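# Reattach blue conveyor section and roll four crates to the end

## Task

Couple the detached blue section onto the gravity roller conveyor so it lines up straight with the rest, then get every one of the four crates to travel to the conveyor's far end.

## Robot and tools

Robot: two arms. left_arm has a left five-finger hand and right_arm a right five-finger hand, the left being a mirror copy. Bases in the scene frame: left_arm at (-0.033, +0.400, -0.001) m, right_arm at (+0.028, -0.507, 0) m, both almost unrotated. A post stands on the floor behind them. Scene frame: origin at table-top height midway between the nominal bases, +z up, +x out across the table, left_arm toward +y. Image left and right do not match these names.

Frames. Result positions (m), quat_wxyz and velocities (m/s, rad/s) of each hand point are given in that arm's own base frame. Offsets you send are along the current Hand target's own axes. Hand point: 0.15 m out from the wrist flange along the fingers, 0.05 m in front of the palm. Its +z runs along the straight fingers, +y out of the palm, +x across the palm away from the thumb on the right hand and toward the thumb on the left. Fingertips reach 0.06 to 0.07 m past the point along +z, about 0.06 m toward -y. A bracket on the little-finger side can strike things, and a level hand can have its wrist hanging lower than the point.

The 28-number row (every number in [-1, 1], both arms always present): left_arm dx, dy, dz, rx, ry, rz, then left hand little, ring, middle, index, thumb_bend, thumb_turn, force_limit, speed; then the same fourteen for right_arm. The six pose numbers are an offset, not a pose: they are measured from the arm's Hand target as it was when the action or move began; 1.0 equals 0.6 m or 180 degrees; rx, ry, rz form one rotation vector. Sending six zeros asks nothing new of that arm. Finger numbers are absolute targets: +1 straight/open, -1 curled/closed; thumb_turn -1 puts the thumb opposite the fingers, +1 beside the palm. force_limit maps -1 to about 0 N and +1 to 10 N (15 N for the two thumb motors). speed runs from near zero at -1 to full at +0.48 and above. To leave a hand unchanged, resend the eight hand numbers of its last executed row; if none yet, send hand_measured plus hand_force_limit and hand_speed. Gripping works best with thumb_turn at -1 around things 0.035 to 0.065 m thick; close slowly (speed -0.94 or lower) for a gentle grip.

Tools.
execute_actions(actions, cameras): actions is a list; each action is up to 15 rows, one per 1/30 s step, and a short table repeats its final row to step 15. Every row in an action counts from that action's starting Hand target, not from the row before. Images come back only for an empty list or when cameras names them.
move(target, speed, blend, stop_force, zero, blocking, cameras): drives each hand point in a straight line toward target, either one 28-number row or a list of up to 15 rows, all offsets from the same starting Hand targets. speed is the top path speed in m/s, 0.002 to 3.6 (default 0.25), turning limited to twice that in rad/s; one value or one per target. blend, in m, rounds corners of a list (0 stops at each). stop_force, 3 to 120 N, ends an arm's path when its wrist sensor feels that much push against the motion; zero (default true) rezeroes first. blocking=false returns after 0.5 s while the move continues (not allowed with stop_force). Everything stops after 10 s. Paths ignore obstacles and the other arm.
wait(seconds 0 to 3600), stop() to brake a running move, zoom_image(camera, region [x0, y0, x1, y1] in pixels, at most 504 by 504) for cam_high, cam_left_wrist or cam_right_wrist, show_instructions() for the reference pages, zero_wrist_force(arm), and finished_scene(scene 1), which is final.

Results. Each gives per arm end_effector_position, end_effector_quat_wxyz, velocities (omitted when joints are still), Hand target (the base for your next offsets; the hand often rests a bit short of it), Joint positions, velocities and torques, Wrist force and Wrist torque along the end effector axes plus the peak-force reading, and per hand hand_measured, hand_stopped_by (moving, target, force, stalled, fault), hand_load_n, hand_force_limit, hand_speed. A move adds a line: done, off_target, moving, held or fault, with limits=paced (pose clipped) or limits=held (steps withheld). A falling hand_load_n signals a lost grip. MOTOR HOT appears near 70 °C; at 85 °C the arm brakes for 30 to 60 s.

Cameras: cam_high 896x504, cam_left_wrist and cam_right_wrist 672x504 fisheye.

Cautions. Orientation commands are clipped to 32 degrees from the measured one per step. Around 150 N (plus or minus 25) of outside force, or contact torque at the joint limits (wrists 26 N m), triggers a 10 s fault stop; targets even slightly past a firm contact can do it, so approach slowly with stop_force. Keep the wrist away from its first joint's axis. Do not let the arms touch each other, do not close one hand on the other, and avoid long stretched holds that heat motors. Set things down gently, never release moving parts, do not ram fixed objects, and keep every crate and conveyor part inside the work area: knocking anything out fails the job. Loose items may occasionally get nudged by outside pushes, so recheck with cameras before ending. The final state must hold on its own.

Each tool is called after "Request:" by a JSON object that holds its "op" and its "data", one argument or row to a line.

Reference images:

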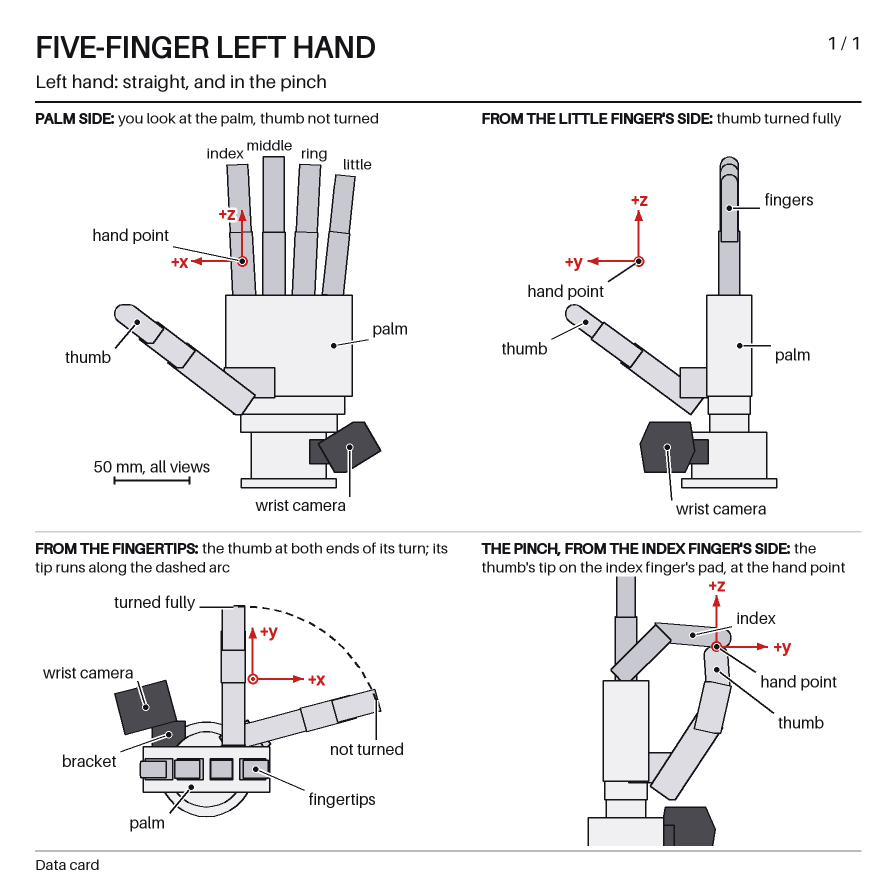

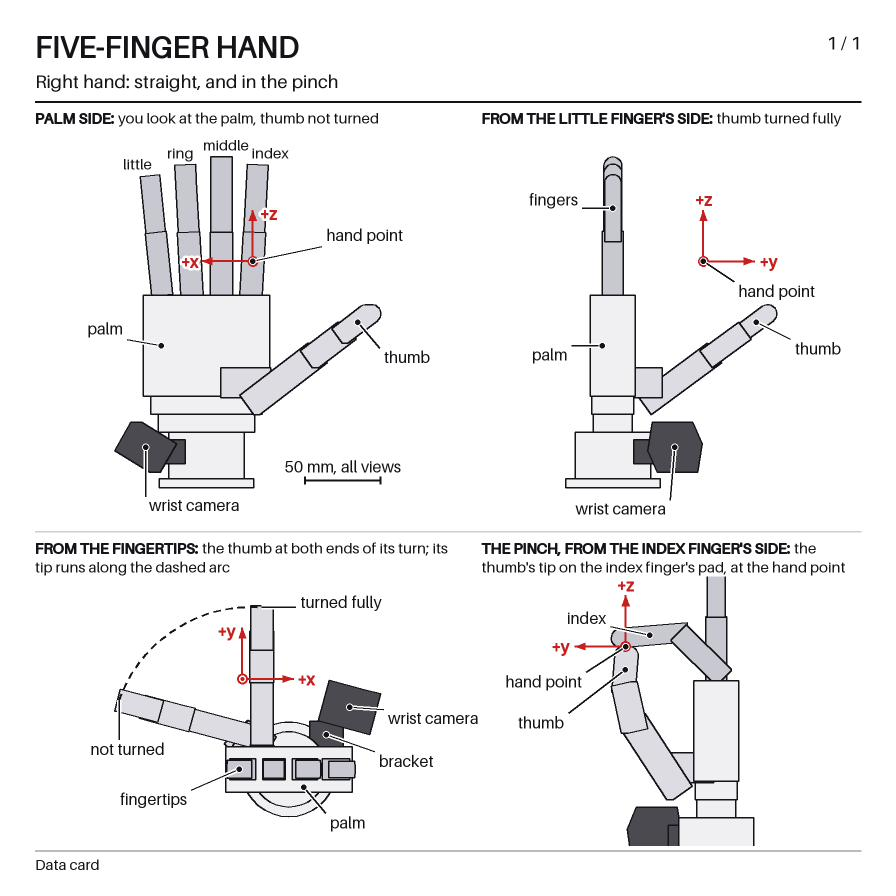

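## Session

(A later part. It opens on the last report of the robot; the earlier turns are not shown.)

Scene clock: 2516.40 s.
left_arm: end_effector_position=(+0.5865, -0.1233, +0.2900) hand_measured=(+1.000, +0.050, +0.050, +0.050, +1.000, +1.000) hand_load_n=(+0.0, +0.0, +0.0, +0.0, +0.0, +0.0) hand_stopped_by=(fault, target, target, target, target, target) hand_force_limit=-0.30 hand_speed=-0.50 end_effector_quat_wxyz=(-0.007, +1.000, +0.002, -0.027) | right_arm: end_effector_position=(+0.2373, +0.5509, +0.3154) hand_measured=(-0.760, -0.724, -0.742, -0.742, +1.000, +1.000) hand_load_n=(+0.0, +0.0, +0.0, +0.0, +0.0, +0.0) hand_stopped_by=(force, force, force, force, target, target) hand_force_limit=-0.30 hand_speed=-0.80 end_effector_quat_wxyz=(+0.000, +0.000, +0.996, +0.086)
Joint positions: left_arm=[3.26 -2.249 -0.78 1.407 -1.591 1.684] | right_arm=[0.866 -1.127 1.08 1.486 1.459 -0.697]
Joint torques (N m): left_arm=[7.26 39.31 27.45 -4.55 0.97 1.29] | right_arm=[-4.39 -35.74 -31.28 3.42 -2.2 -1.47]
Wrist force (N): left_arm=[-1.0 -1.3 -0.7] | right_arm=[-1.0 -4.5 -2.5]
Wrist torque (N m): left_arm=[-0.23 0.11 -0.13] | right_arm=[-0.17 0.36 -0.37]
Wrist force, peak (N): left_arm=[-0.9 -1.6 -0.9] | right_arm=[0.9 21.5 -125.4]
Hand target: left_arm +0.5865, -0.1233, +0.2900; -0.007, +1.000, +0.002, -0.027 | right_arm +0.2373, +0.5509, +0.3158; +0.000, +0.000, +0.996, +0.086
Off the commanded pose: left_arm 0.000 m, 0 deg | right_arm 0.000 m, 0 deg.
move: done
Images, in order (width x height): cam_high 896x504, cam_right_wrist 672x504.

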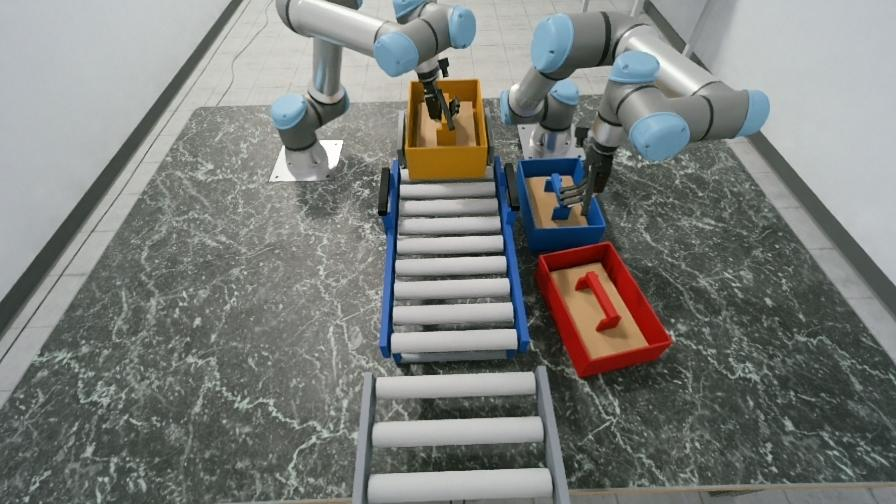

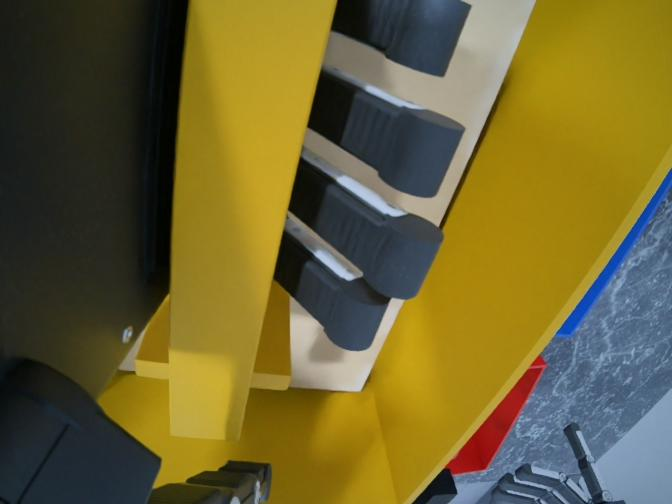

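Request:
{"op": "move", "data": {
  "target": [
    [0,0,0,0,0,0,1,0.05,0.05,0.05,1,1,-0.3,-0.5, 0,0,0.004,0,0,0,-0.25,-0.25,-0.25,-0.25,1,1,-0.3,0.2],
    [0,0,0,0,0,0,1,0.05,0.05,0.05,1,1,-0.3,-0.5, 0,-0.115,0.004,0,0,0,-0.25,-0.25,-0.25,-0.25,1,1,-0.3,0.2],
    [0,0,0,0,0,0,1,0.05,0.05,0.05,1,1,-0.3,-0.5, 0,-0.14,-0.2,0,0,0,-0.25,-0.25,-0.25,-0.25,1,1,-0.3,0.2]
  ],
  "speed": 0.12,
  "cameras": ["cam_right_wrist","cam_high"]
}}

Scene clock: 2529.27 s.
left_arm: end_effector_position=(+0.5865, -0.1233, +0.2900) hand_measured=(+1.000, +0.050, +0.050, +0.050, +1.000, +1.000) hand_load_n=(+0.0, +0.0, +0.0, +0.0, +0.0, +0.0) hand_stopped_by=(fault, target, target, target, target, target) hand_force_limit=-0.30 hand_speed=-0.50 end_effector_quat_wxyz=(-0.007, +1.000, +0.002, -0.027) | right_arm: end_effector_position=(+0.2373, +0.4475, +0.4194) hand_measured=(-0.250, -0.250, -0.248, -0.250, +1.000, +1.000) hand_load_n=(+0.0, +4.5, +17.5, +8.0, +0.0, +0.0) hand_stopped_by=(target, target, target, target, target, target) hand_force_limit=-0.30 hand_speed=0.20 end_effector_quat_wxyz=(+0.000, +0.000, +0.996, +0.086)
Joint positions: left_arm=[3.26 -2.249 -0.78 1.407 -1.591 1.684] | right_arm=[0.694 -1.341 1.108 1.692 1.438 -0.869]
Joint torques (N m): left_arm=[7.1 39.81 27.19 -4.53 0.85 1.25] | right_arm=[-8.52 -27.14 -37.44 4.15 -3.53 -1.53]
Wrist force (N): left_arm=[-0.9 -1.4 -0.7] | right_arm=[0.5 -8.3 19.9]
Wrist torque (N m): left_arm=[-0.23 0.10 -0.12] | right_arm=[-0.22 -0.40 -0.18]
Wrist force, peak (N): left_arm=[-1.1 -1.6 -0.8] | right_arm=[-0.8 16.3 -44.2]
Hand target: left_arm +0.5865, -0.1233, +0.2900; -0.007, +1.000, +0.002, -0.027 | right_arm +0.2373, +0.4475, +0.4195; +0.000, +0.000, +0.996, +0.086
Off the commanded pose: left_arm 0.000 m, 0 deg | right_arm 0.000 m, 0 deg.
move: done
Images, in order (width x height): cam_high 896x504, cam_right_wrist 672x504.

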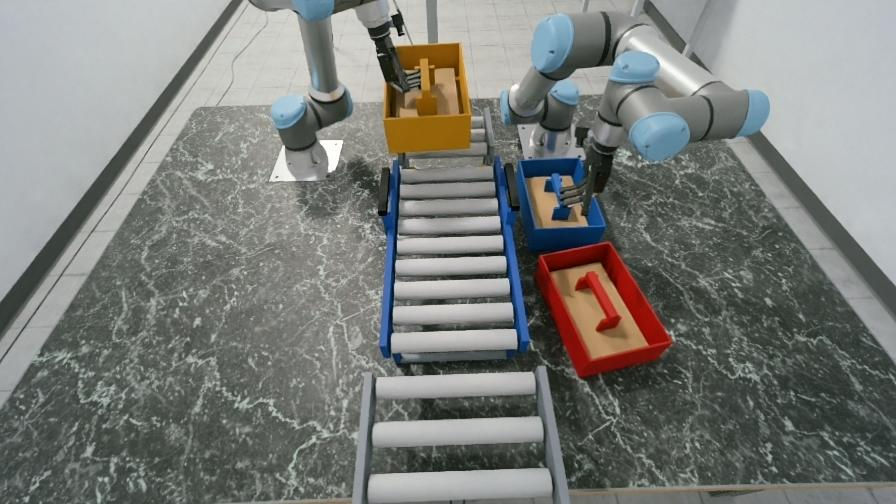

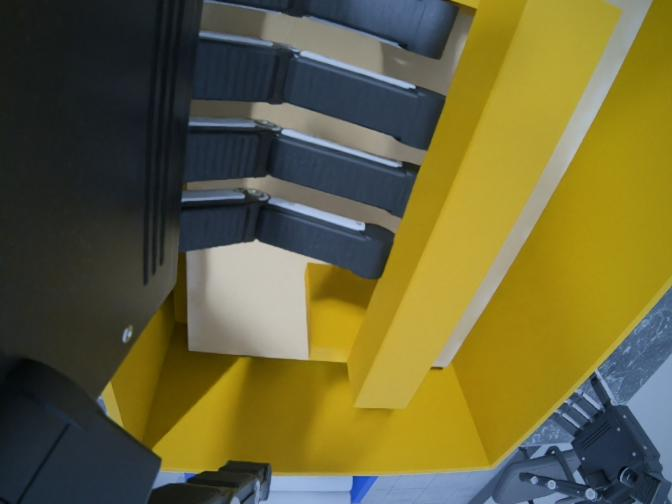

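Request:
{"op": "move", "data": {
  "target": [0,0,0,0,0,0,1,0.05,0.05,0.05,1,1,-0.3,-0.5, 0,0.0706,0.0122,0,0,0,-0.25,-0.25,-0.25,-0.25,1,1,-0.3,0.2],
  "speed": 0.04,
  "cameras": ["cam_right_wrist","cam_high"]
}}

Request:
{"op": "zoom_image", "data": {
  "camera": "cam_high",
  "region": [370, 20, 530, 180]
}}

Scene clock: 2577.67 s.
left_arm: end_effector_position=(+0.5865, -0.1233, +0.2900) hand_measured=(+1.000, +0.050, +0.050, +0.050, +1.000, +1.000) hand_load_n=(+0.0, +0.0, +0.0, +0.0, +0.0, +0.0) hand_stopped_by=(fault, target, target, target, target, target) hand_force_limit=-0.30 hand_speed=-0.50 end_effector_quat_wxyz=(-0.007, +1.000, +0.002, -0.027) | right_arm: end_effector_position=(+0.2373, +0.4904, +0.4196) hand_measured=(-0.250, -0.250, -0.248, -0.250, +1.000, +1.000) hand_load_n=(+0.0, +4.5, +17.5, +7.5, +0.0, +0.0) hand_stopped_by=(target, target, target, target, target, target) hand_force_limit=-0.30 hand_speed=0.20 end_effector_quat_wxyz=(+0.000, +0.000, +0.996, +0.086)
Joint positions: left_arm=[3.26 -2.249 -0.78 1.407 -1.591 1.684] | right_arm=[0.774 -1.236 0.968 1.718 1.447 -0.79]
Joint torques (N m): left_arm=[6.78 39.55 26.84 -4.46 0.81 1.21] | right_arm=[7.07 -31.9 -37.8 4.14 0.27 1.32]
Wrist force (N): left_arm=[-0.9 -1.4 -0.8] | right_arm=[0.2 -8.5 19.9]
Wrist torque (N m): left_arm=[-0.23 0.10 -0.12] | right_arm=[-0.26 -0.35 -0.39]
Wrist force, peak (N): left_arm=[-1.0 -1.7 -0.8] | right_arm=[0.3 -8.5 20.1]
Hand target: left_arm +0.5865, -0.1233, +0.2900; -0.007, +1.000, +0.002, -0.027 | right_arm +0.2373, +0.4905, +0.4196; +0.000, +0.000, +0.996, +0.086
Off the commanded pose: left_arm 0.000 m, 0 deg | right_arm 0.000 m, 0 deg.
move: done
Images, in order (width x height): cam_high 896x504, cam_right_wrist 672x504.

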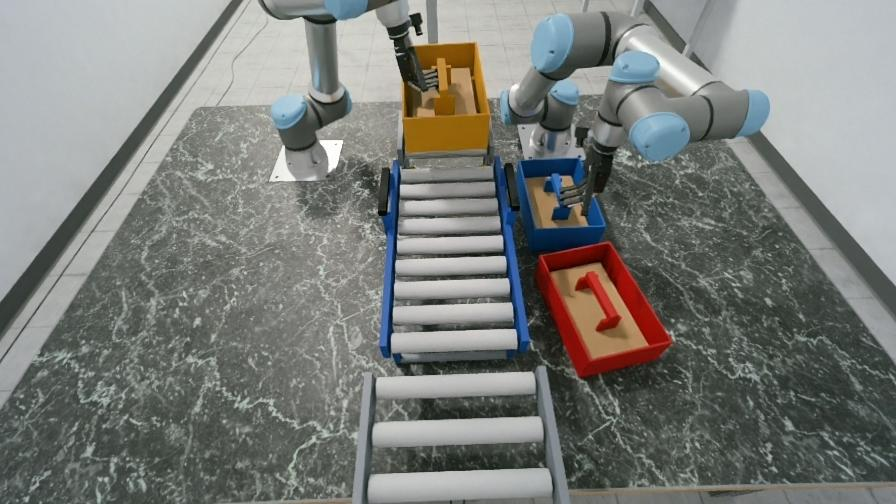

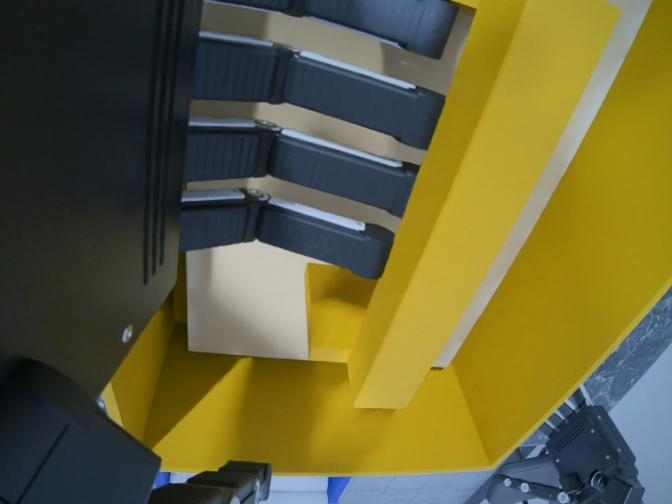

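Scaled by 3.150 from the camera's image (finer frame: 1280x720).

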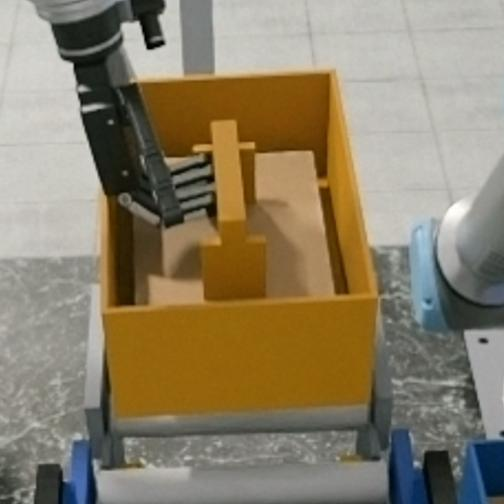

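Request:
{"op": "move", "data": {
  "target": [0,0,0,0,0,0,1,0.05,0.05,0.05,1,1,-0.3,-0.5, 0,-0.0318,0.18,0,0,0,-0.25,-0.25,-0.25,-0.25,1,1,-0.3,0.2],
  "speed": 0.025,
  "stop_force": 5,
  "cameras": ["cam_right_wrist","cam_high"]
}}

Request:
{"op": "zoom_image", "data": {
  "camera": "cam_high",
  "region": [370, 40, 530, 200]
}}

Scene clock: 2598.17 s.
left_arm: end_effector_position=(+0.5865, -0.1233, +0.2900) hand_measured=(+1.000, +0.050, +0.050, +0.050, +1.000, +1.000) hand_load_n=(+0.0, +0.5, +0.0, +0.0, +0.0, +0.0) hand_stopped_by=(fault, target, target, target, target, target) hand_force_limit=-0.30 hand_speed=-0.50 end_effector_quat_wxyz=(-0.007, +1.000, +0.002, -0.027) | right_arm: end_effector_position=(+0.2373, +0.4903, +0.3267) hand_measured=(-0.250, -0.250, -0.248, -0.250, +1.000, +1.000) hand_load_n=(+2.5, +6.5, +15.5, +3.0, +0.0, +0.0) hand_stopped_by=(target, target, target, target, target, target) hand_force_limit=-0.30 hand_speed=0.20 end_effector_quat_wxyz=(+0.000, +0.000, +0.996, +0.086)
Joint positions: left_arm=[3.26 -2.249 -0.78 1.407 -1.591 1.684] | right_arm=[0.774 -1.271 1.254 1.466 1.447 -0.79]
Joint torques (N m): left_arm=[6.79 39.71 26.92 -4.52 0.67 1.28] | right_arm=[0.62 -30.17 -37.03 4.1 -2.16 0.2]
Wrist force (N): left_arm=[-0.9 -1.3 -0.5] | right_arm=[-0.4 -7.9 16.3]
Wrist torque (N m): left_arm=[-0.23 0.11 -0.12] | right_arm=[-0.08 -0.55 -0.48]
Wrist force, peak (N): left_arm=[-1.1 -1.6 -0.9] | right_arm=[0.0 -8.4 20.3]
Hand target: left_arm +0.5865, -0.1233, +0.2900; -0.007, +1.000, +0.002, -0.027 | right_arm +0.2373, +0.4903, +0.3267; +0.000, +0.000, +0.996, +0.086 (not the last commanded pose)
Off the commanded pose: left_arm 0.000 m, 0 deg | right_arm 0.017 m, 0 deg.
move: contact (right_arm)
Images, in order (width x height): cam_high 896x504, cam_right_wrist 672x504.

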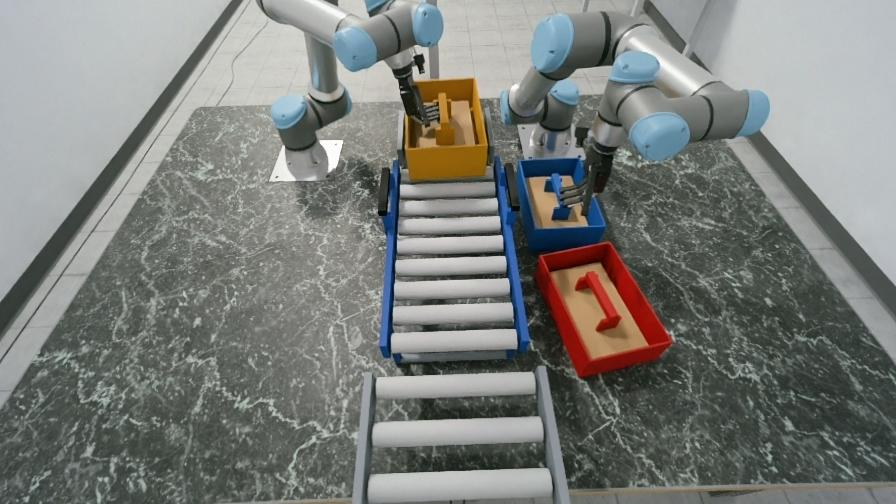

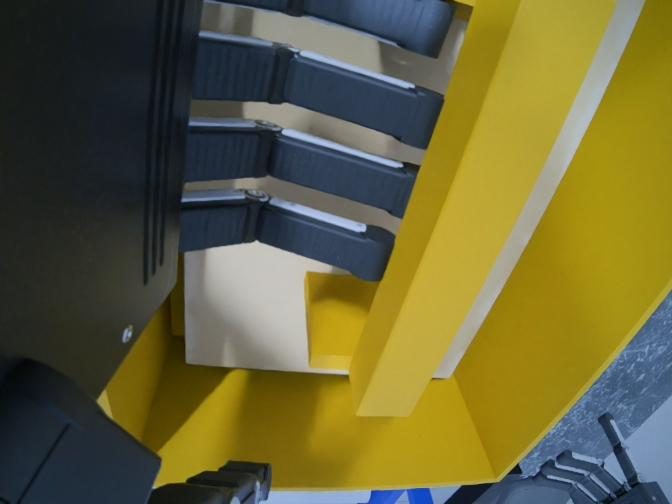

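Scaled by 3.150 from the camera's image (finer frame: 1280x720).

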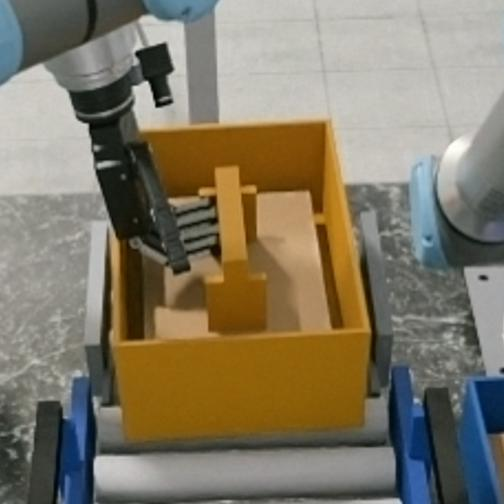

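Request:
{"op": "move", "data": {
  "target": [0,0,0,0,0,0,1,0.05,0.05,0.05,1,1,-0.3,-0.5, 0,-0.0008,0.005,0,0,0,-0.25,-0.25,-0.25,-0.25,1,1,-0.3,0.2],
  "speed": 0.02
}}

Scene clock: 2606.37 s.
left_arm: end_effector_position=(+0.5865, -0.1233, +0.2900) hand_measured=(+1.000, +0.050, +0.050, +0.050, +1.000, +1.000) hand_load_n=(+0.0, +0.0, +0.0, +0.0, +0.0, +0.0) hand_stopped_by=(fault, target, target, target, target, target) hand_force_limit=-0.30 hand_speed=-0.50 end_effector_quat_wxyz=(-0.007, +1.000, +0.002, -0.027) | right_arm: end_effector_position=(+0.2372, +0.4904, +0.3238) hand_measured=(-0.250, -0.250, -0.250, -0.250, +1.000, +1.000) hand_load_n=(+0.0, +0.5, +7.0, +2.0, +0.0, +0.0) hand_stopped_by=(target, target, target, target, target, target) hand_force_limit=-0.30 hand_speed=0.20 end_effector_quat_wxyz=(+0.000, +0.000, +0.996, +0.086)
Joint positions: left_arm=[3.26 -2.249 -0.78 1.407 -1.591 1.684] | right_arm=[0.774 -1.271 1.262 1.459 1.447 -0.79]
Joint torques (N m): left_arm=[7.08 39.35 26.81 -4.52 0.67 1.24] | right_arm=[3.01 -27.59 -11.26 1.16 1.28 1.29]
Wrist force (N): left_arm=[-0.8 -1.5 -0.5] | right_arm=[-0.7 -2.0 7.0]
Wrist torque (N m): left_arm=[-0.28 0.09 -0.11] | right_arm=[-0.07 -0.07 -0.23]
Wrist force, peak (N): left_arm=[-1.0 -1.4 -1.0] | right_arm=[-4.2 11.5 -40.0]
Hand target: left_arm +0.5865, -0.1233, +0.2900; -0.007, +1.000, +0.002, -0.027 | right_arm +0.2373, +0.4903, +0.3237; +0.000, +0.000, +0.996, +0.086
Off the commanded pose: left_arm 0.000 m, 0 deg | right_arm 0.000 m, 0 deg.
move: done

Request:
{"op": "move", "data": {
  "target": [0,0,0,0,0,0,1,0.05,0.05,0.05,1,1,-0.3,-0.5, 0,-0.0006,0.0035,0,0,0,-0.25,-0.25,-0.25,-0.25,1,1,-0.3,0.2],
  "speed": 0.01,
  "cameras": ["cam_high","cam_right_wrist"]
}}

Scene clock: 2613.10 s.
left_arm: end_effector_position=(+0.5865, -0.1233, +0.2900) hand_measured=(+1.000, +0.050, +0.050, +0.050, +1.000, +1.000) hand_load_n=(+0.0, +0.0, +0.0, +0.0, +0.0, +0.0) hand_stopped_by=(fault, target, target, target, target, target) hand_force_limit=-0.30 hand_speed=-0.50 end_effector_quat_wxyz=(-0.007, +1.000, +0.002, -0.027) | right_arm: end_effector_position=(+0.2373, +0.4904, +0.3217) hand_measured=(-0.250, -0.250, -0.250, -0.250, +1.000, +1.000) hand_load_n=(+0.0, +0.0, +0.5, +0.0, +0.0, +0.0) hand_stopped_by=(target, target, target, target, target, target) hand_force_limit=-0.30 hand_speed=0.20 end_effector_quat_wxyz=(+0.000, +0.000, +0.996, +0.086)
Joint positions: left_arm=[3.26 -2.249 -0.78 1.407 -1.591 1.684] | right_arm=[0.774 -1.271 1.267 1.453 1.447 -0.79]
Joint torques (N m): left_arm=[6.79 39.8 26.19 -4.5 0.62 1.12] | right_arm=[-2.77 -34.76 -6.28 1.5 1.7 1.59]
Wrist force (N): left_arm=[-1.0 -1.2 -0.8] | right_arm=[-0.7 4.3 -0.6]
Wrist torque (N m): left_arm=[-0.21 0.11 -0.13] | right_arm=[0.34 0.08 -0.24]
Wrist force, peak (N): left_arm=[-0.9 -1.6 -0.9] | right_arm=[-0.2 -2.2 7.1]
Hand target: left_arm +0.5865, -0.1233, +0.2900; -0.007, +1.000, +0.002, -0.027 | right_arm +0.2373, +0.4904, +0.3216; +0.000, +0.000, +0.996, +0.086
Off the commanded pose: left_arm 0.000 m, 0 deg | right_arm 0.000 m, 0 deg.
move: done

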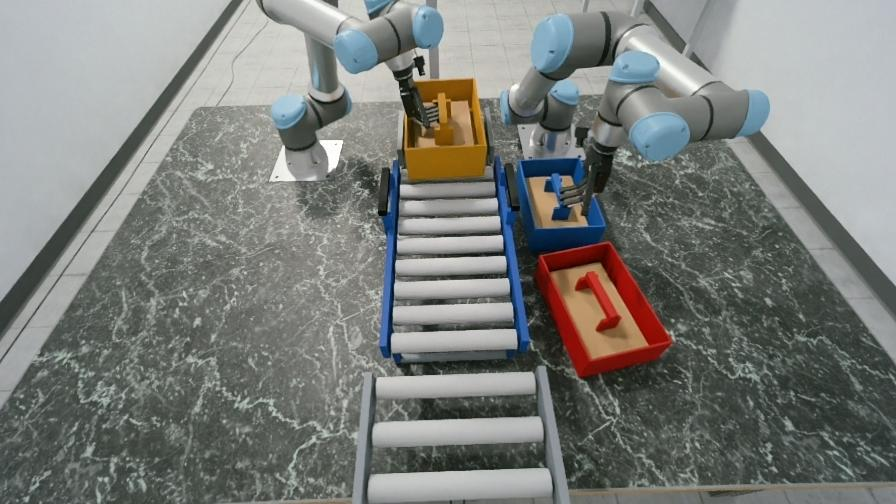

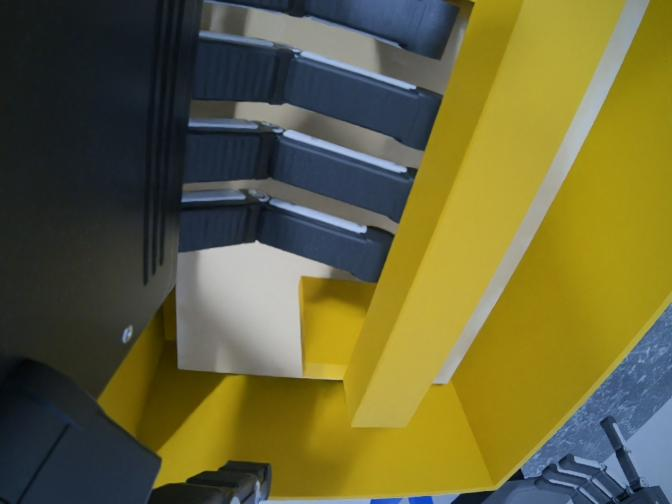

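Request:
{"op": "move", "data": {
  "target": [
    [0,0,0,0,0,0,1,0.05,0.05,0.05,1,1,-0.3,-0.5, 0,-0.045,-0.004,0,0,0,-0.25,-0.25,-0.25,-0.25,1,1,-0.3,0.2],
    [0,0,0,0,0,0,1,0.05,0.05,0.05,1,1,-0.3,-0.5, 0,-0.055,-0.24,0,0,0,-0.25,-0.25,-0.25,-0.25,1,1,-0.3,0.2]
  ],
  "speed": 0.12,
  "blend": 0.005,
  "cameras": ["cam_high"]
}}

Scene clock: 2622.47 s.
left_arm: end_effector_position=(+0.5865, -0.1233, +0.2900) hand_measured=(+1.000, +0.050, +0.050, +0.050, +1.000, +1.000) hand_load_n=(+0.0, +0.0, +0.0, +0.0, +0.0, +0.0) hand_stopped_by=(fault, target, target, target, target, target) hand_force_limit=-0.30 hand_speed=-0.50 end_effector_quat_wxyz=(-0.007, +1.000, +0.002, -0.027) | right_arm: end_effector_position=(+0.2373, +0.4331, +0.4576) hand_measured=(-0.250, -0.250, -0.250, -0.250, +1.000, +1.000) hand_load_n=(+0.0, +0.5, +0.0, +0.0, -0.5, +0.0) hand_stopped_by=(target, target, target, target, target, target) hand_force_limit=-0.30 hand_speed=0.20 end_effector_quat_wxyz=(+0.000, +0.000, +0.996, +0.086)
Joint positions: left_arm=[3.26 -2.249 -0.78 1.407 -1.591 1.684] | right_arm=[0.664 -1.346 1.015 1.795 1.435 -0.9]
Joint torques (N m): left_arm=[7.59 39.4 26.57 -4.57 0.51 1.14] | right_arm=[-7.74 -18.38 -28.93 3.86 1.77 -1.39]
Wrist force (N): left_arm=[-0.7 -1.3 -0.9] | right_arm=[0.0 -2.9 0.5]
Wrist torque (N m): left_arm=[-0.22 0.07 -0.11] | right_arm=[-0.21 0.00 -0.08]
Wrist force, peak (N): left_arm=[-0.9 -1.5 -1.0] | right_arm=[-4.9 22.9 7.4]
Hand target: left_arm +0.5865, -0.1233, +0.2900; -0.007, +1.000, +0.002, -0.027 | right_arm +0.2373, +0.4331, +0.4577; +0.000, +0.000, +0.996, +0.086
Off the commanded pose: left_arm 0.000 m, 0 deg | right_arm 0.000 m, 0 deg.
move: done

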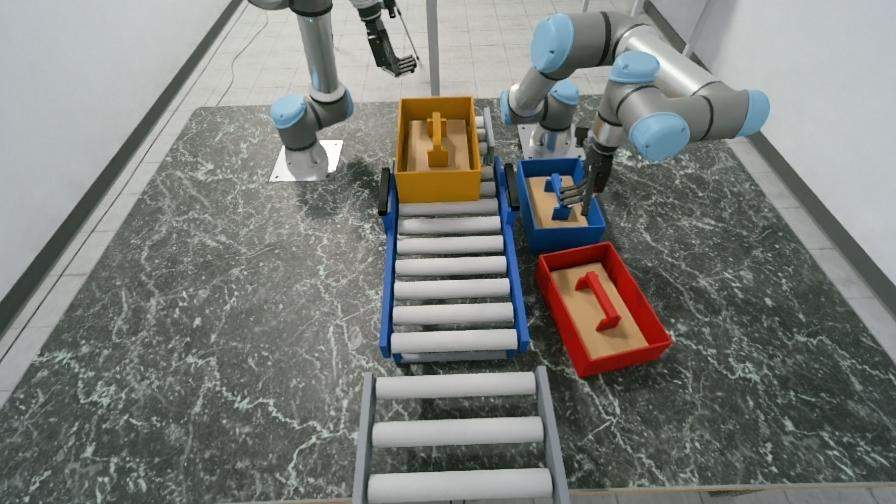

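Request:
{"op": "wait", "data": {
  "seconds": 1,
  "cameras": ["cam_high"]
}}

Request:
{"op": "zoom_image", "data": {
  "camera": "cam_high",
  "region": [370, 80, 530, 240]
}}

Scene clock: 2627.37 s.
left_arm: end_effector_position=(+0.5865, -0.1233, +0.2900) hand_measured=(+1.000, +0.050, +0.050, +0.050, +1.000, +1.000) hand_load_n=(+0.0, +0.0, +0.0, +0.0, +0.0, +0.0) hand_stopped_by=(fault, target, target, target, target, target) hand_force_limit=-0.30 hand_speed=-0.50 end_effector_quat_wxyz=(-0.007, +1.000, +0.002, -0.027) | right_arm: end_effector_position=(+0.2373, +0.4331, +0.4577) hand_measured=(-0.250, -0.250, -0.250, -0.250, +1.000, +1.000) hand_load_n=(+0.5, +0.5, +0.0, +0.0, +0.0, +0.0) hand_stopped_by=(target, target, target, target, target, target) hand_force_limit=-0.30 hand_speed=0.20 end_effector_quat_wxyz=(+0.000, +0.000, +0.996, +0.086)
Joint positions: left_arm=[3.26 -2.249 -0.78 1.407 -1.591 1.684] | right_arm=[0.664 -1.346 1.014 1.796 1.435 -0.9]
Joint torques (N m): left_arm=[7.29 39.93 25.86 -4.42 0.44 1.1] | right_arm=[-7.45 -19.43 -29.98 3.99 1.72 -1.52]
Wrist force (N): left_arm=[-0.8 -1.4 -0.7] | right_arm=[0.0 -3.0 0.5]
Wrist torque (N m): left_arm=[-0.24 0.08 -0.11] | right_arm=[-0.24 0.01 -0.09]
Wrist force, peak (N): left_arm=[-1.0 -1.6 -1.0] | right_arm=[0.0 -3.4 0.6]
Hand target: left_arm +0.5865, -0.1233, +0.2900; -0.007, +1.000, +0.002, -0.027 | right_arm +0.2373, +0.4331, +0.4577; +0.000, +0.000, +0.996, +0.086
Off the commanded pose: left_arm 0.000 m, 0 deg | right_arm 0.000 m, 0 deg.
wait: 1.00 s; at rest from the start

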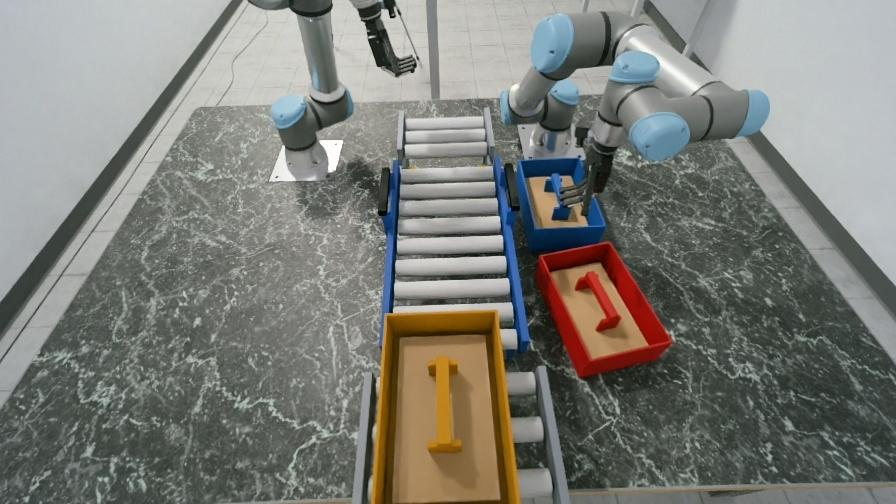

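Scaled by 3.150 from the camera's image (finer frame: 1280x720).

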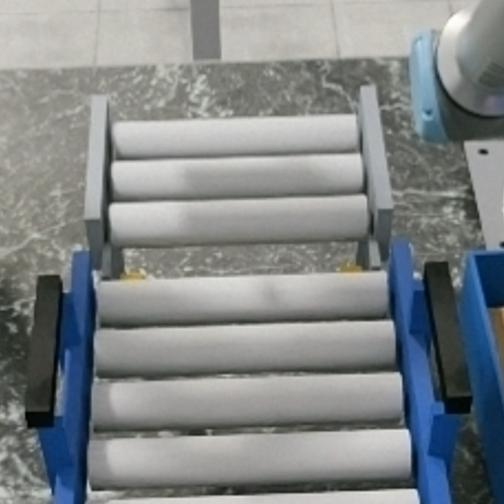

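Request:
{"op": "wait", "data": {
  "seconds": 1,
  "cameras": ["cam_high","cam_left_wrist"]
}}

Request:
{"op": "zoom_image", "data": {
  "camera": "cam_high",
  "region": [500, 140, 620, 260]
}}

Scene clock: 2711.27 s.
left_arm: end_effector_position=(+0.5865, -0.1233, +0.2900) hand_measured=(+1.000, +0.050, +0.050, +0.050, +1.000, +1.000) hand_load_n=(+0.0, +0.0, +0.0, +0.0, +0.0, +0.0) hand_stopped_by=(fault, target, target, target, target, target) hand_force_limit=-0.30 hand_speed=-0.50 end_effector_quat_wxyz=(-0.007, +1.000, +0.002, -0.027) | right_arm: end_effector_position=(+0.2373, +0.4331, +0.4577) hand_measured=(-0.250, -0.250, -0.250, -0.250, +1.000, +1.000) hand_load_n=(+0.0, +0.0, +0.0, +0.0, +0.0, +0.0) hand_stopped_by=(target, target, target, target, target, target) hand_force_limit=-0.30 hand_speed=0.20 end_effector_quat_wxyz=(+0.000, +0.000, +0.996, +0.086)
Joint positions: left_arm=[3.26 -2.249 -0.78 1.407 -1.591 1.684] | right_arm=[0.664 -1.346 1.014 1.796 1.435 -0.9]
Joint torques (N m): left_arm=[6.48 39.84 25.97 -4.43 0.41 0.99] | right_arm=[-8.41 -18.34 -30.24 4.08 1.51 -1.49]
Wrist force (N): left_arm=[-0.7 -1.3 -0.6] | right_arm=[0.1 -3.1 0.5]
Wrist torque (N m): left_arm=[-0.22 0.07 -0.11] | right_arm=[-0.26 -0.02 -0.08]
Wrist force, peak (N): left_arm=[-1.0 -1.7 -0.6] | right_arm=[0.2 -3.3 0.3]
Hand target: left_arm +0.5865, -0.1233, +0.2900; -0.007, +1.000, +0.002, -0.027 | right_arm +0.2373, +0.4331, +0.4577; +0.000, +0.000, +0.996, +0.086
Off the commanded pose: left_arm 0.000 m, 0 deg | right_arm 0.000 m, 0 deg.
wait: 1.00 s; at rest from the start

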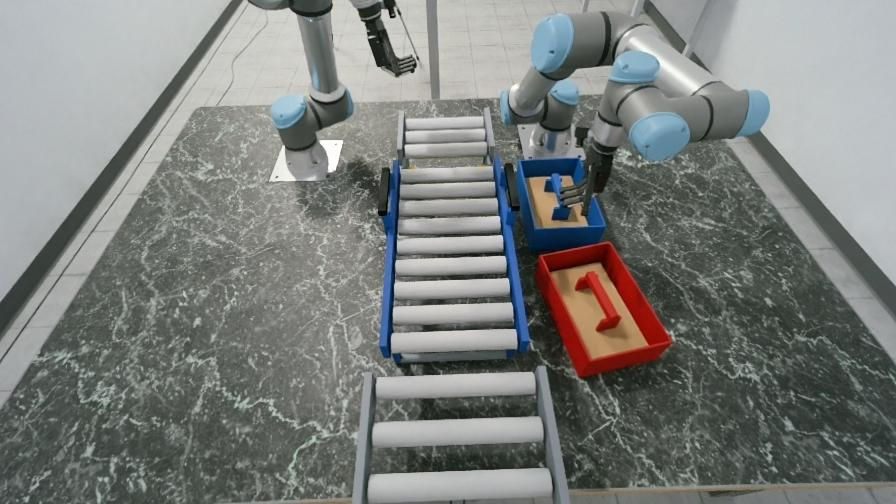

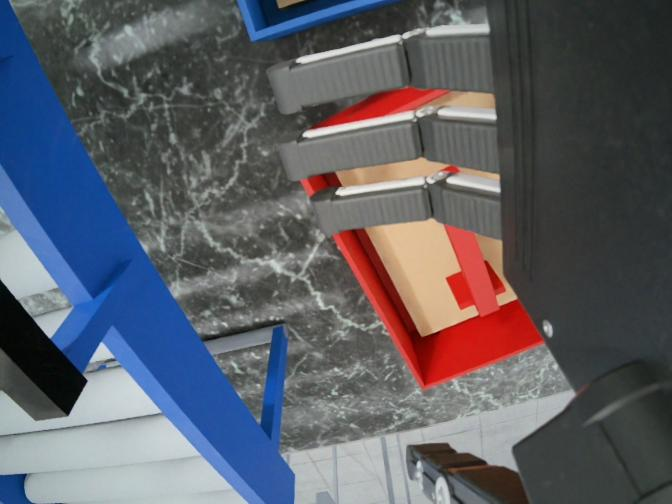

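Scaled by 4.200 from the camera's image (finer frame: 1280x720).

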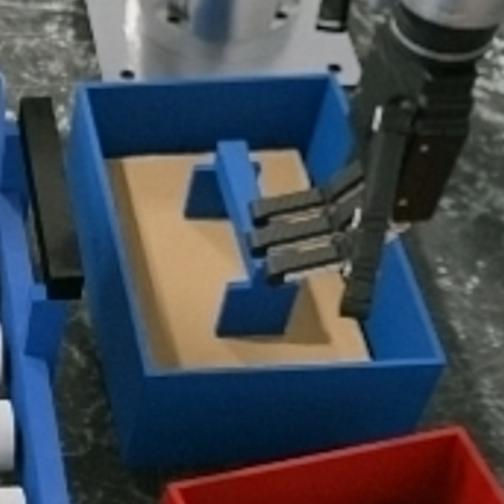

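Request:
{"op": "move", "data": {
  "target": [-0.3433,-0.163,0.138,0.1058,0.0122,-0.0292,1,0.05,0.05,0.05,1,1,-0.3,-0.5, 0,0,0,0,0,0,-0.25,-0.25,-0.25,-0.25,1,1,-0.3,0.2],
  "speed": 0.15,
  "cameras": ["cam_high","cam_left_wrist"]
}}

Scene clock: 2823.63 s.
left_arm: end_effector_position=(+0.3762, -0.0253, +0.2197) hand_measured=(+1.000, +0.050, +0.050, +0.050, +1.000, +1.000) hand_load_n=(+0.0, +0.0, +0.0, +0.0, +0.0, +0.0) hand_stopped_by=(fault, target, target, target, target, target) hand_force_limit=-0.30 hand_speed=-0.50 end_effector_quat_wxyz=(-0.174, +0.984, +0.043, -0.007) | right_arm: end_effector_position=(+0.2373, +0.4331, +0.4577) hand_measured=(-0.250, -0.250, -0.250, -0.250, +1.000, +1.000) hand_load_n=(+0.0, +0.0, +0.0, +0.0, +0.0, +0.0) hand_stopped_by=(target, target, target, target, target, target) hand_force_limit=-0.30 hand_speed=0.20 end_effector_quat_wxyz=(+0.000, +0.000, +0.996, +0.086)
Joint positions: left_arm=[3.367 -1.683 -1.728 1.891 -1.916 1.718] | right_arm=[0.664 -1.346 1.014 1.796 1.435 -0.9]
Joint torques (N m): left_arm=[7.84 27.64 5.28 -0.08 -2.82 2.06] | right_arm=[-6.06 -19.01 -29.12 4 1.6 -1.42]
Wrist force (N): left_arm=[-0.2 -0.3 -0.7] | right_arm=[0.4 -3.1 0.6]
Wrist torque (N m): left_arm=[0.04 -0.06 -0.16] | right_arm=[-0.26 -0.06 -0.06]
Wrist force, peak (N): left_arm=[-1.0 -1.4 -1.0] | right_arm=[-0.2 -3.4 0.2]
Hand target: left_arm +0.3761, -0.0252, +0.2196; -0.174, +0.984, +0.043, -0.007 | right_arm +0.2373, +0.4331, +0.4577; +0.000, +0.000, +0.996, +0.086
Off the commanded pose: left_arm 0.000 m, 0 deg | right_arm 0.000 m, 0 deg.
move: done

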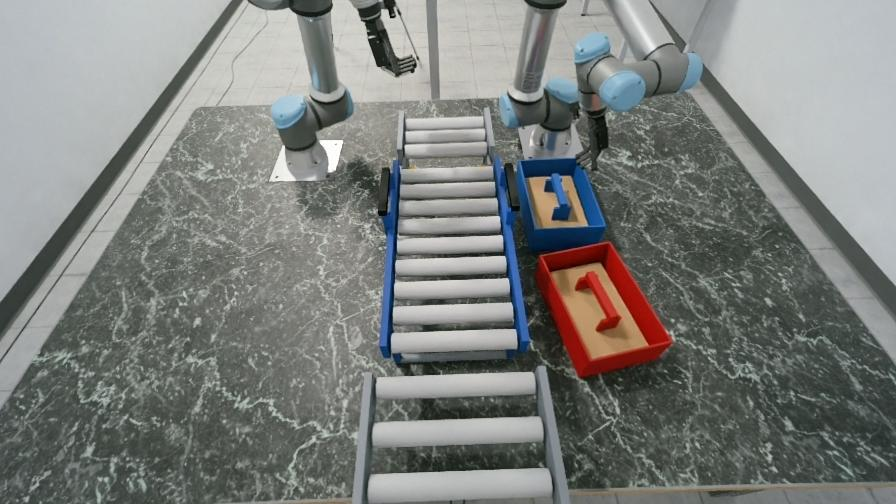

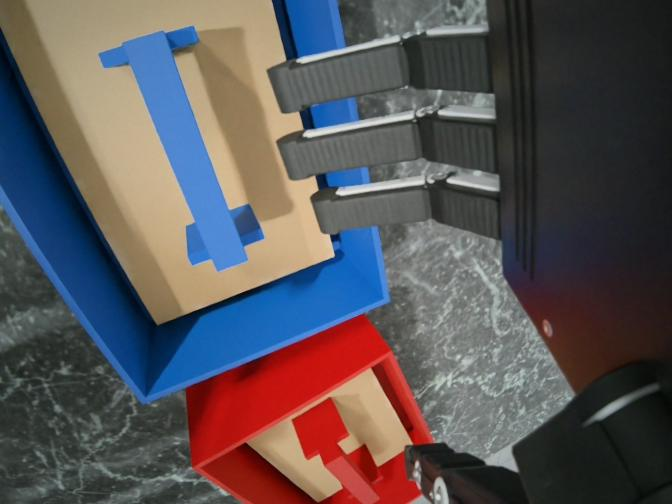

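Request:
{"op": "zoom_image", "data": {
  "camera": "cam_left_wrist",
  "region": [90, 10, 290, 290]
}}

Scaled by 1.800 from the camera's image (finer frame: 960x720).

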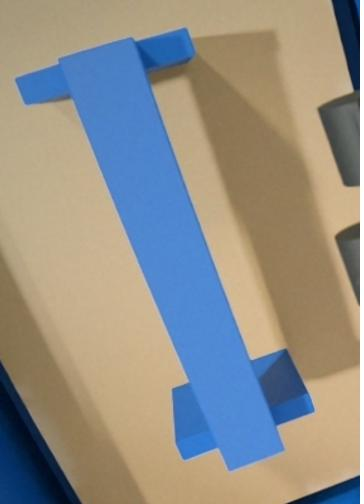

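Request:
{"op": "zoom_image", "data": {
  "camera": "cam_left_wrist",
  "region": [260, 180, 440, 380]
}}

Scaled by 2.520 from the camera's image (finer frame: 960x720).

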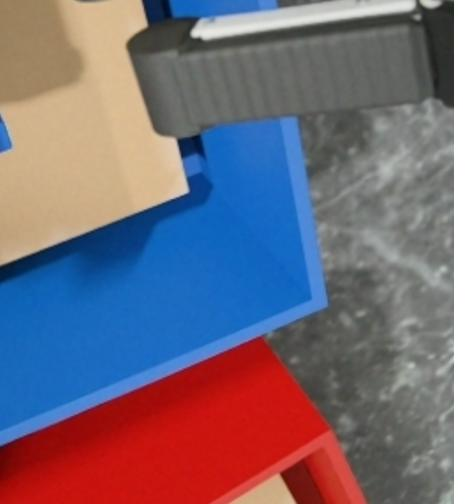

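Request:
{"op": "move", "data": {
  "target": [0.01,0.092,0.0369,0,0.0047,0.0131,1,0.3,0.3,0.3,1,1,-0.3,-0.3, 0,0,0,0,0,0,-0.25,-0.25,-0.25,-0.25,1,1,-0.3,0.2],
  "speed": 0.1,
  "cameras": ["cam_high","cam_left_wrist"]
}}

Request:
{"op": "zoom_image", "data": {
  "camera": "cam_left_wrist",
  "region": [150, 0, 500, 350]
}}

Scene clock: 2915.60 s.
left_arm: end_effector_position=(+0.3859, -0.0687, +0.1801) hand_measured=(+1.000, +0.300, +0.300, +0.300, +1.000, +1.000) hand_load_n=(+0.0, +0.0, +0.0, +0.5, +0.0, +0.0) hand_stopped_by=(fault, target, target, target, target, target) hand_force_limit=-0.30 hand_speed=-0.30 end_effector_quat_wxyz=(-0.174, +0.985, +0.022, -0.003) | right_arm: end_effector_position=(+0.2373, +0.4331, +0.4577) hand_measured=(-0.250, -0.250, -0.250, -0.250, +1.000, +1.000) hand_load_n=(+0.0, +0.0, +0.0, +0.0, +0.0, +0.0) hand_stopped_by=(target, target, target, target, target, target) hand_force_limit=-0.30 hand_speed=0.20 end_effector_quat_wxyz=(+0.000, +0.000, +0.996, +0.086)
Joint positions: left_arm=[3.239 -1.758 -1.755 1.962 -1.92 1.628] | right_arm=[0.664 -1.346 1.014 1.796 1.435 -0.9]
Joint torques (N m): left_arm=[-5.43 17.61 4.68 -0.31 -2.85 -2.38] | right_arm=[-1.73 -18.43 -29.71 3.88 1.79 -1.24]
Wrist force (N): left_arm=[-0.5 -0.8 -1.1] | right_arm=[0.2 -3.0 0.6]
Wrist torque (N m): left_arm=[-0.02 0.00 0.09] | right_arm=[-0.23 -0.02 -0.08]
Wrist force, peak (N): left_arm=[-0.4 -0.9 -1.4] | right_arm=[0.2 -3.2 0.6]
Hand target: left_arm +0.3859, -0.0688, +0.1800; -0.174, +0.985, +0.022, -0.003 | right_arm +0.2373, +0.4331, +0.4577; +0.000, +0.000, +0.996, +0.086
Off the commanded pose: left_arm 0.000 m, 0 deg | right_arm 0.000 m, 0 deg.
move: done

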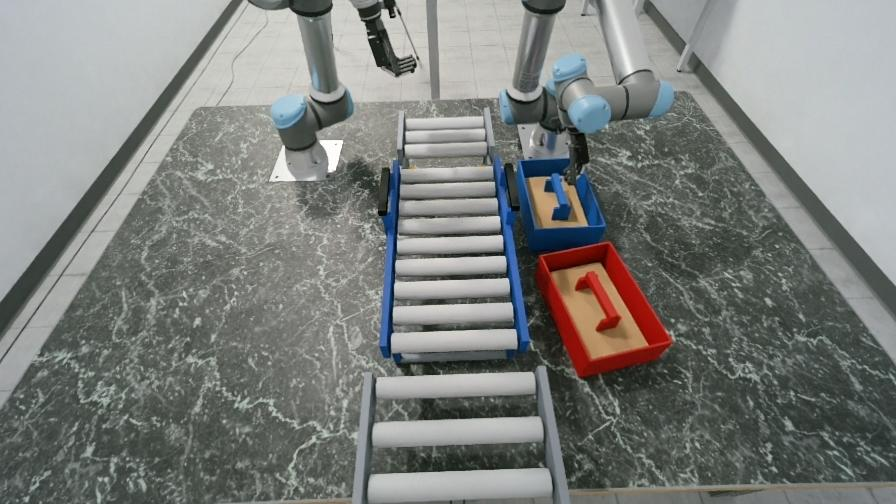

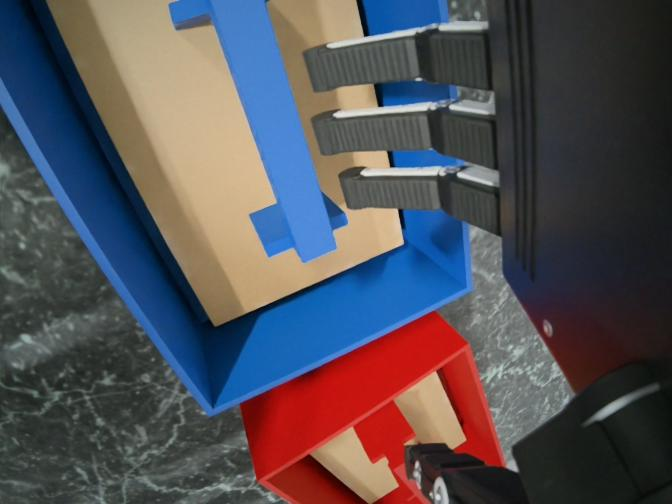

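Scaled by 1.440 from the camera's image (finer frame: 960x720).

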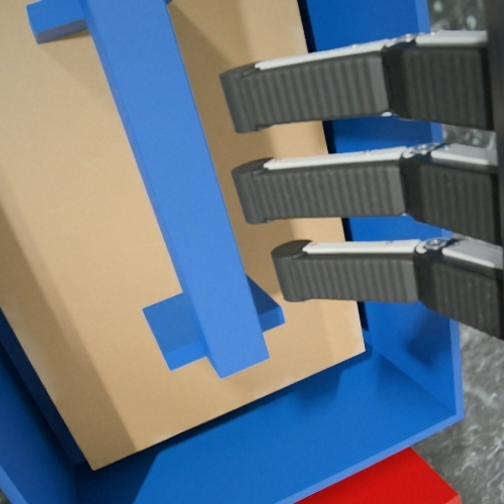

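Request:
{"op": "move", "data": {
  "target": [0,0.057,0.1567,0,0,0,1,0.3,0.3,0.3,1,1,-0.3,-0.3, 0,0,0,0,0,0,-0.25,-0.25,-0.25,-0.25,1,1,-0.3,0.2],
  "speed": 0.05,
  "stop_force": 5,
  "cameras": ["cam_high","cam_left_wrist"]
}}

Scene clock: 2929.23 s.
left_arm: end_effector_position=(+0.3858, -0.0688, +0.1516) hand_measured=(+1.000, +0.300, +0.300, +0.300, +1.000, +1.000) hand_load_n=(+0.0, +0.0, +0.0, +0.0, +0.0, +0.0) hand_stopped_by=(fault, target, target, target, target, target) hand_force_limit=-0.30 hand_speed=-0.30 end_effector_quat_wxyz=(-0.174, +0.985, +0.022, -0.004) | right_arm: end_effector_position=(+0.2373, +0.4331, +0.4577) hand_measured=(-0.250, -0.250, -0.250, -0.250, +1.000, +1.000) hand_load_n=(+0.0, +0.5, +0.0, +0.0, +0.0, -0.5) hand_stopped_by=(target, target, target, target, target, target) hand_force_limit=-0.30 hand_speed=0.20 end_effector_quat_wxyz=(+0.000, +0.000, +0.996, +0.086)
Joint positions: left_arm=[3.239 -1.785 -1.801 2.035 -1.92 1.628] | right_arm=[0.664 -1.346 1.014 1.796 1.435 -0.9]
Joint torques (N m): left_arm=[-4.72 29.48 31.79 -4.48 -2.23 -1.37] | right_arm=[-0.1 -18.96 -29.57 3.92 1.67 -1.02]
Wrist force (N): left_arm=[-0.7 0.3 -1.4] | right_arm=[0.1 -3.3 0.5]
Wrist torque (N m): left_arm=[0.24 0.03 0.05] | right_arm=[-0.28 0.00 -0.09]
Wrist force, peak (N): left_arm=[-0.1 -24.6 -19.8] | right_arm=[0.4 -3.3 0.5]
Hand target: left_arm +0.3858, -0.0688, +0.1516; -0.174, +0.985, +0.022, -0.004 (not the last commanded pose) | right_arm +0.2373, +0.4331, +0.4577; +0.000, +0.000, +0.996, +0.086
Off the commanded pose: left_arm 0.072 m, 0 deg | right_arm 0.000 m, 0 deg.
move: contact (left_arm)

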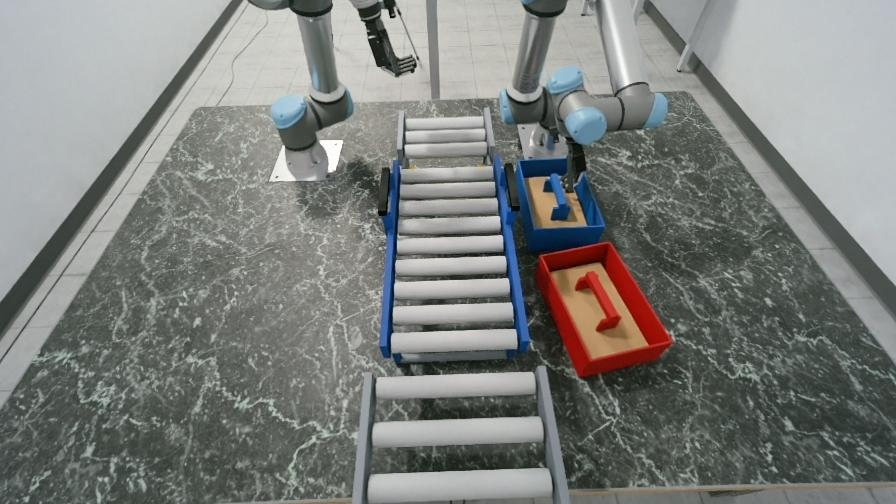

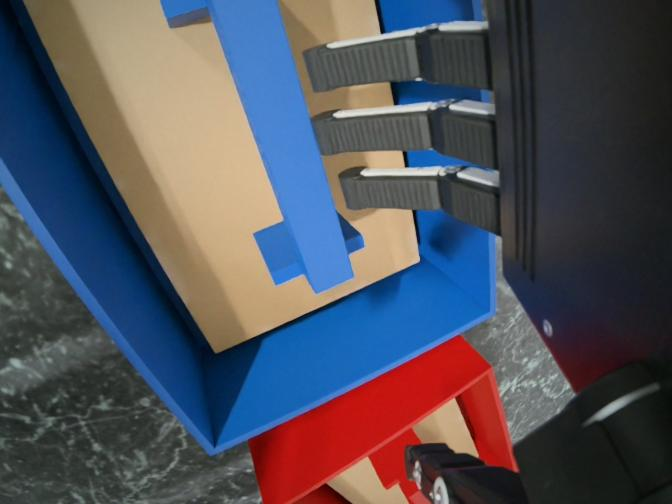

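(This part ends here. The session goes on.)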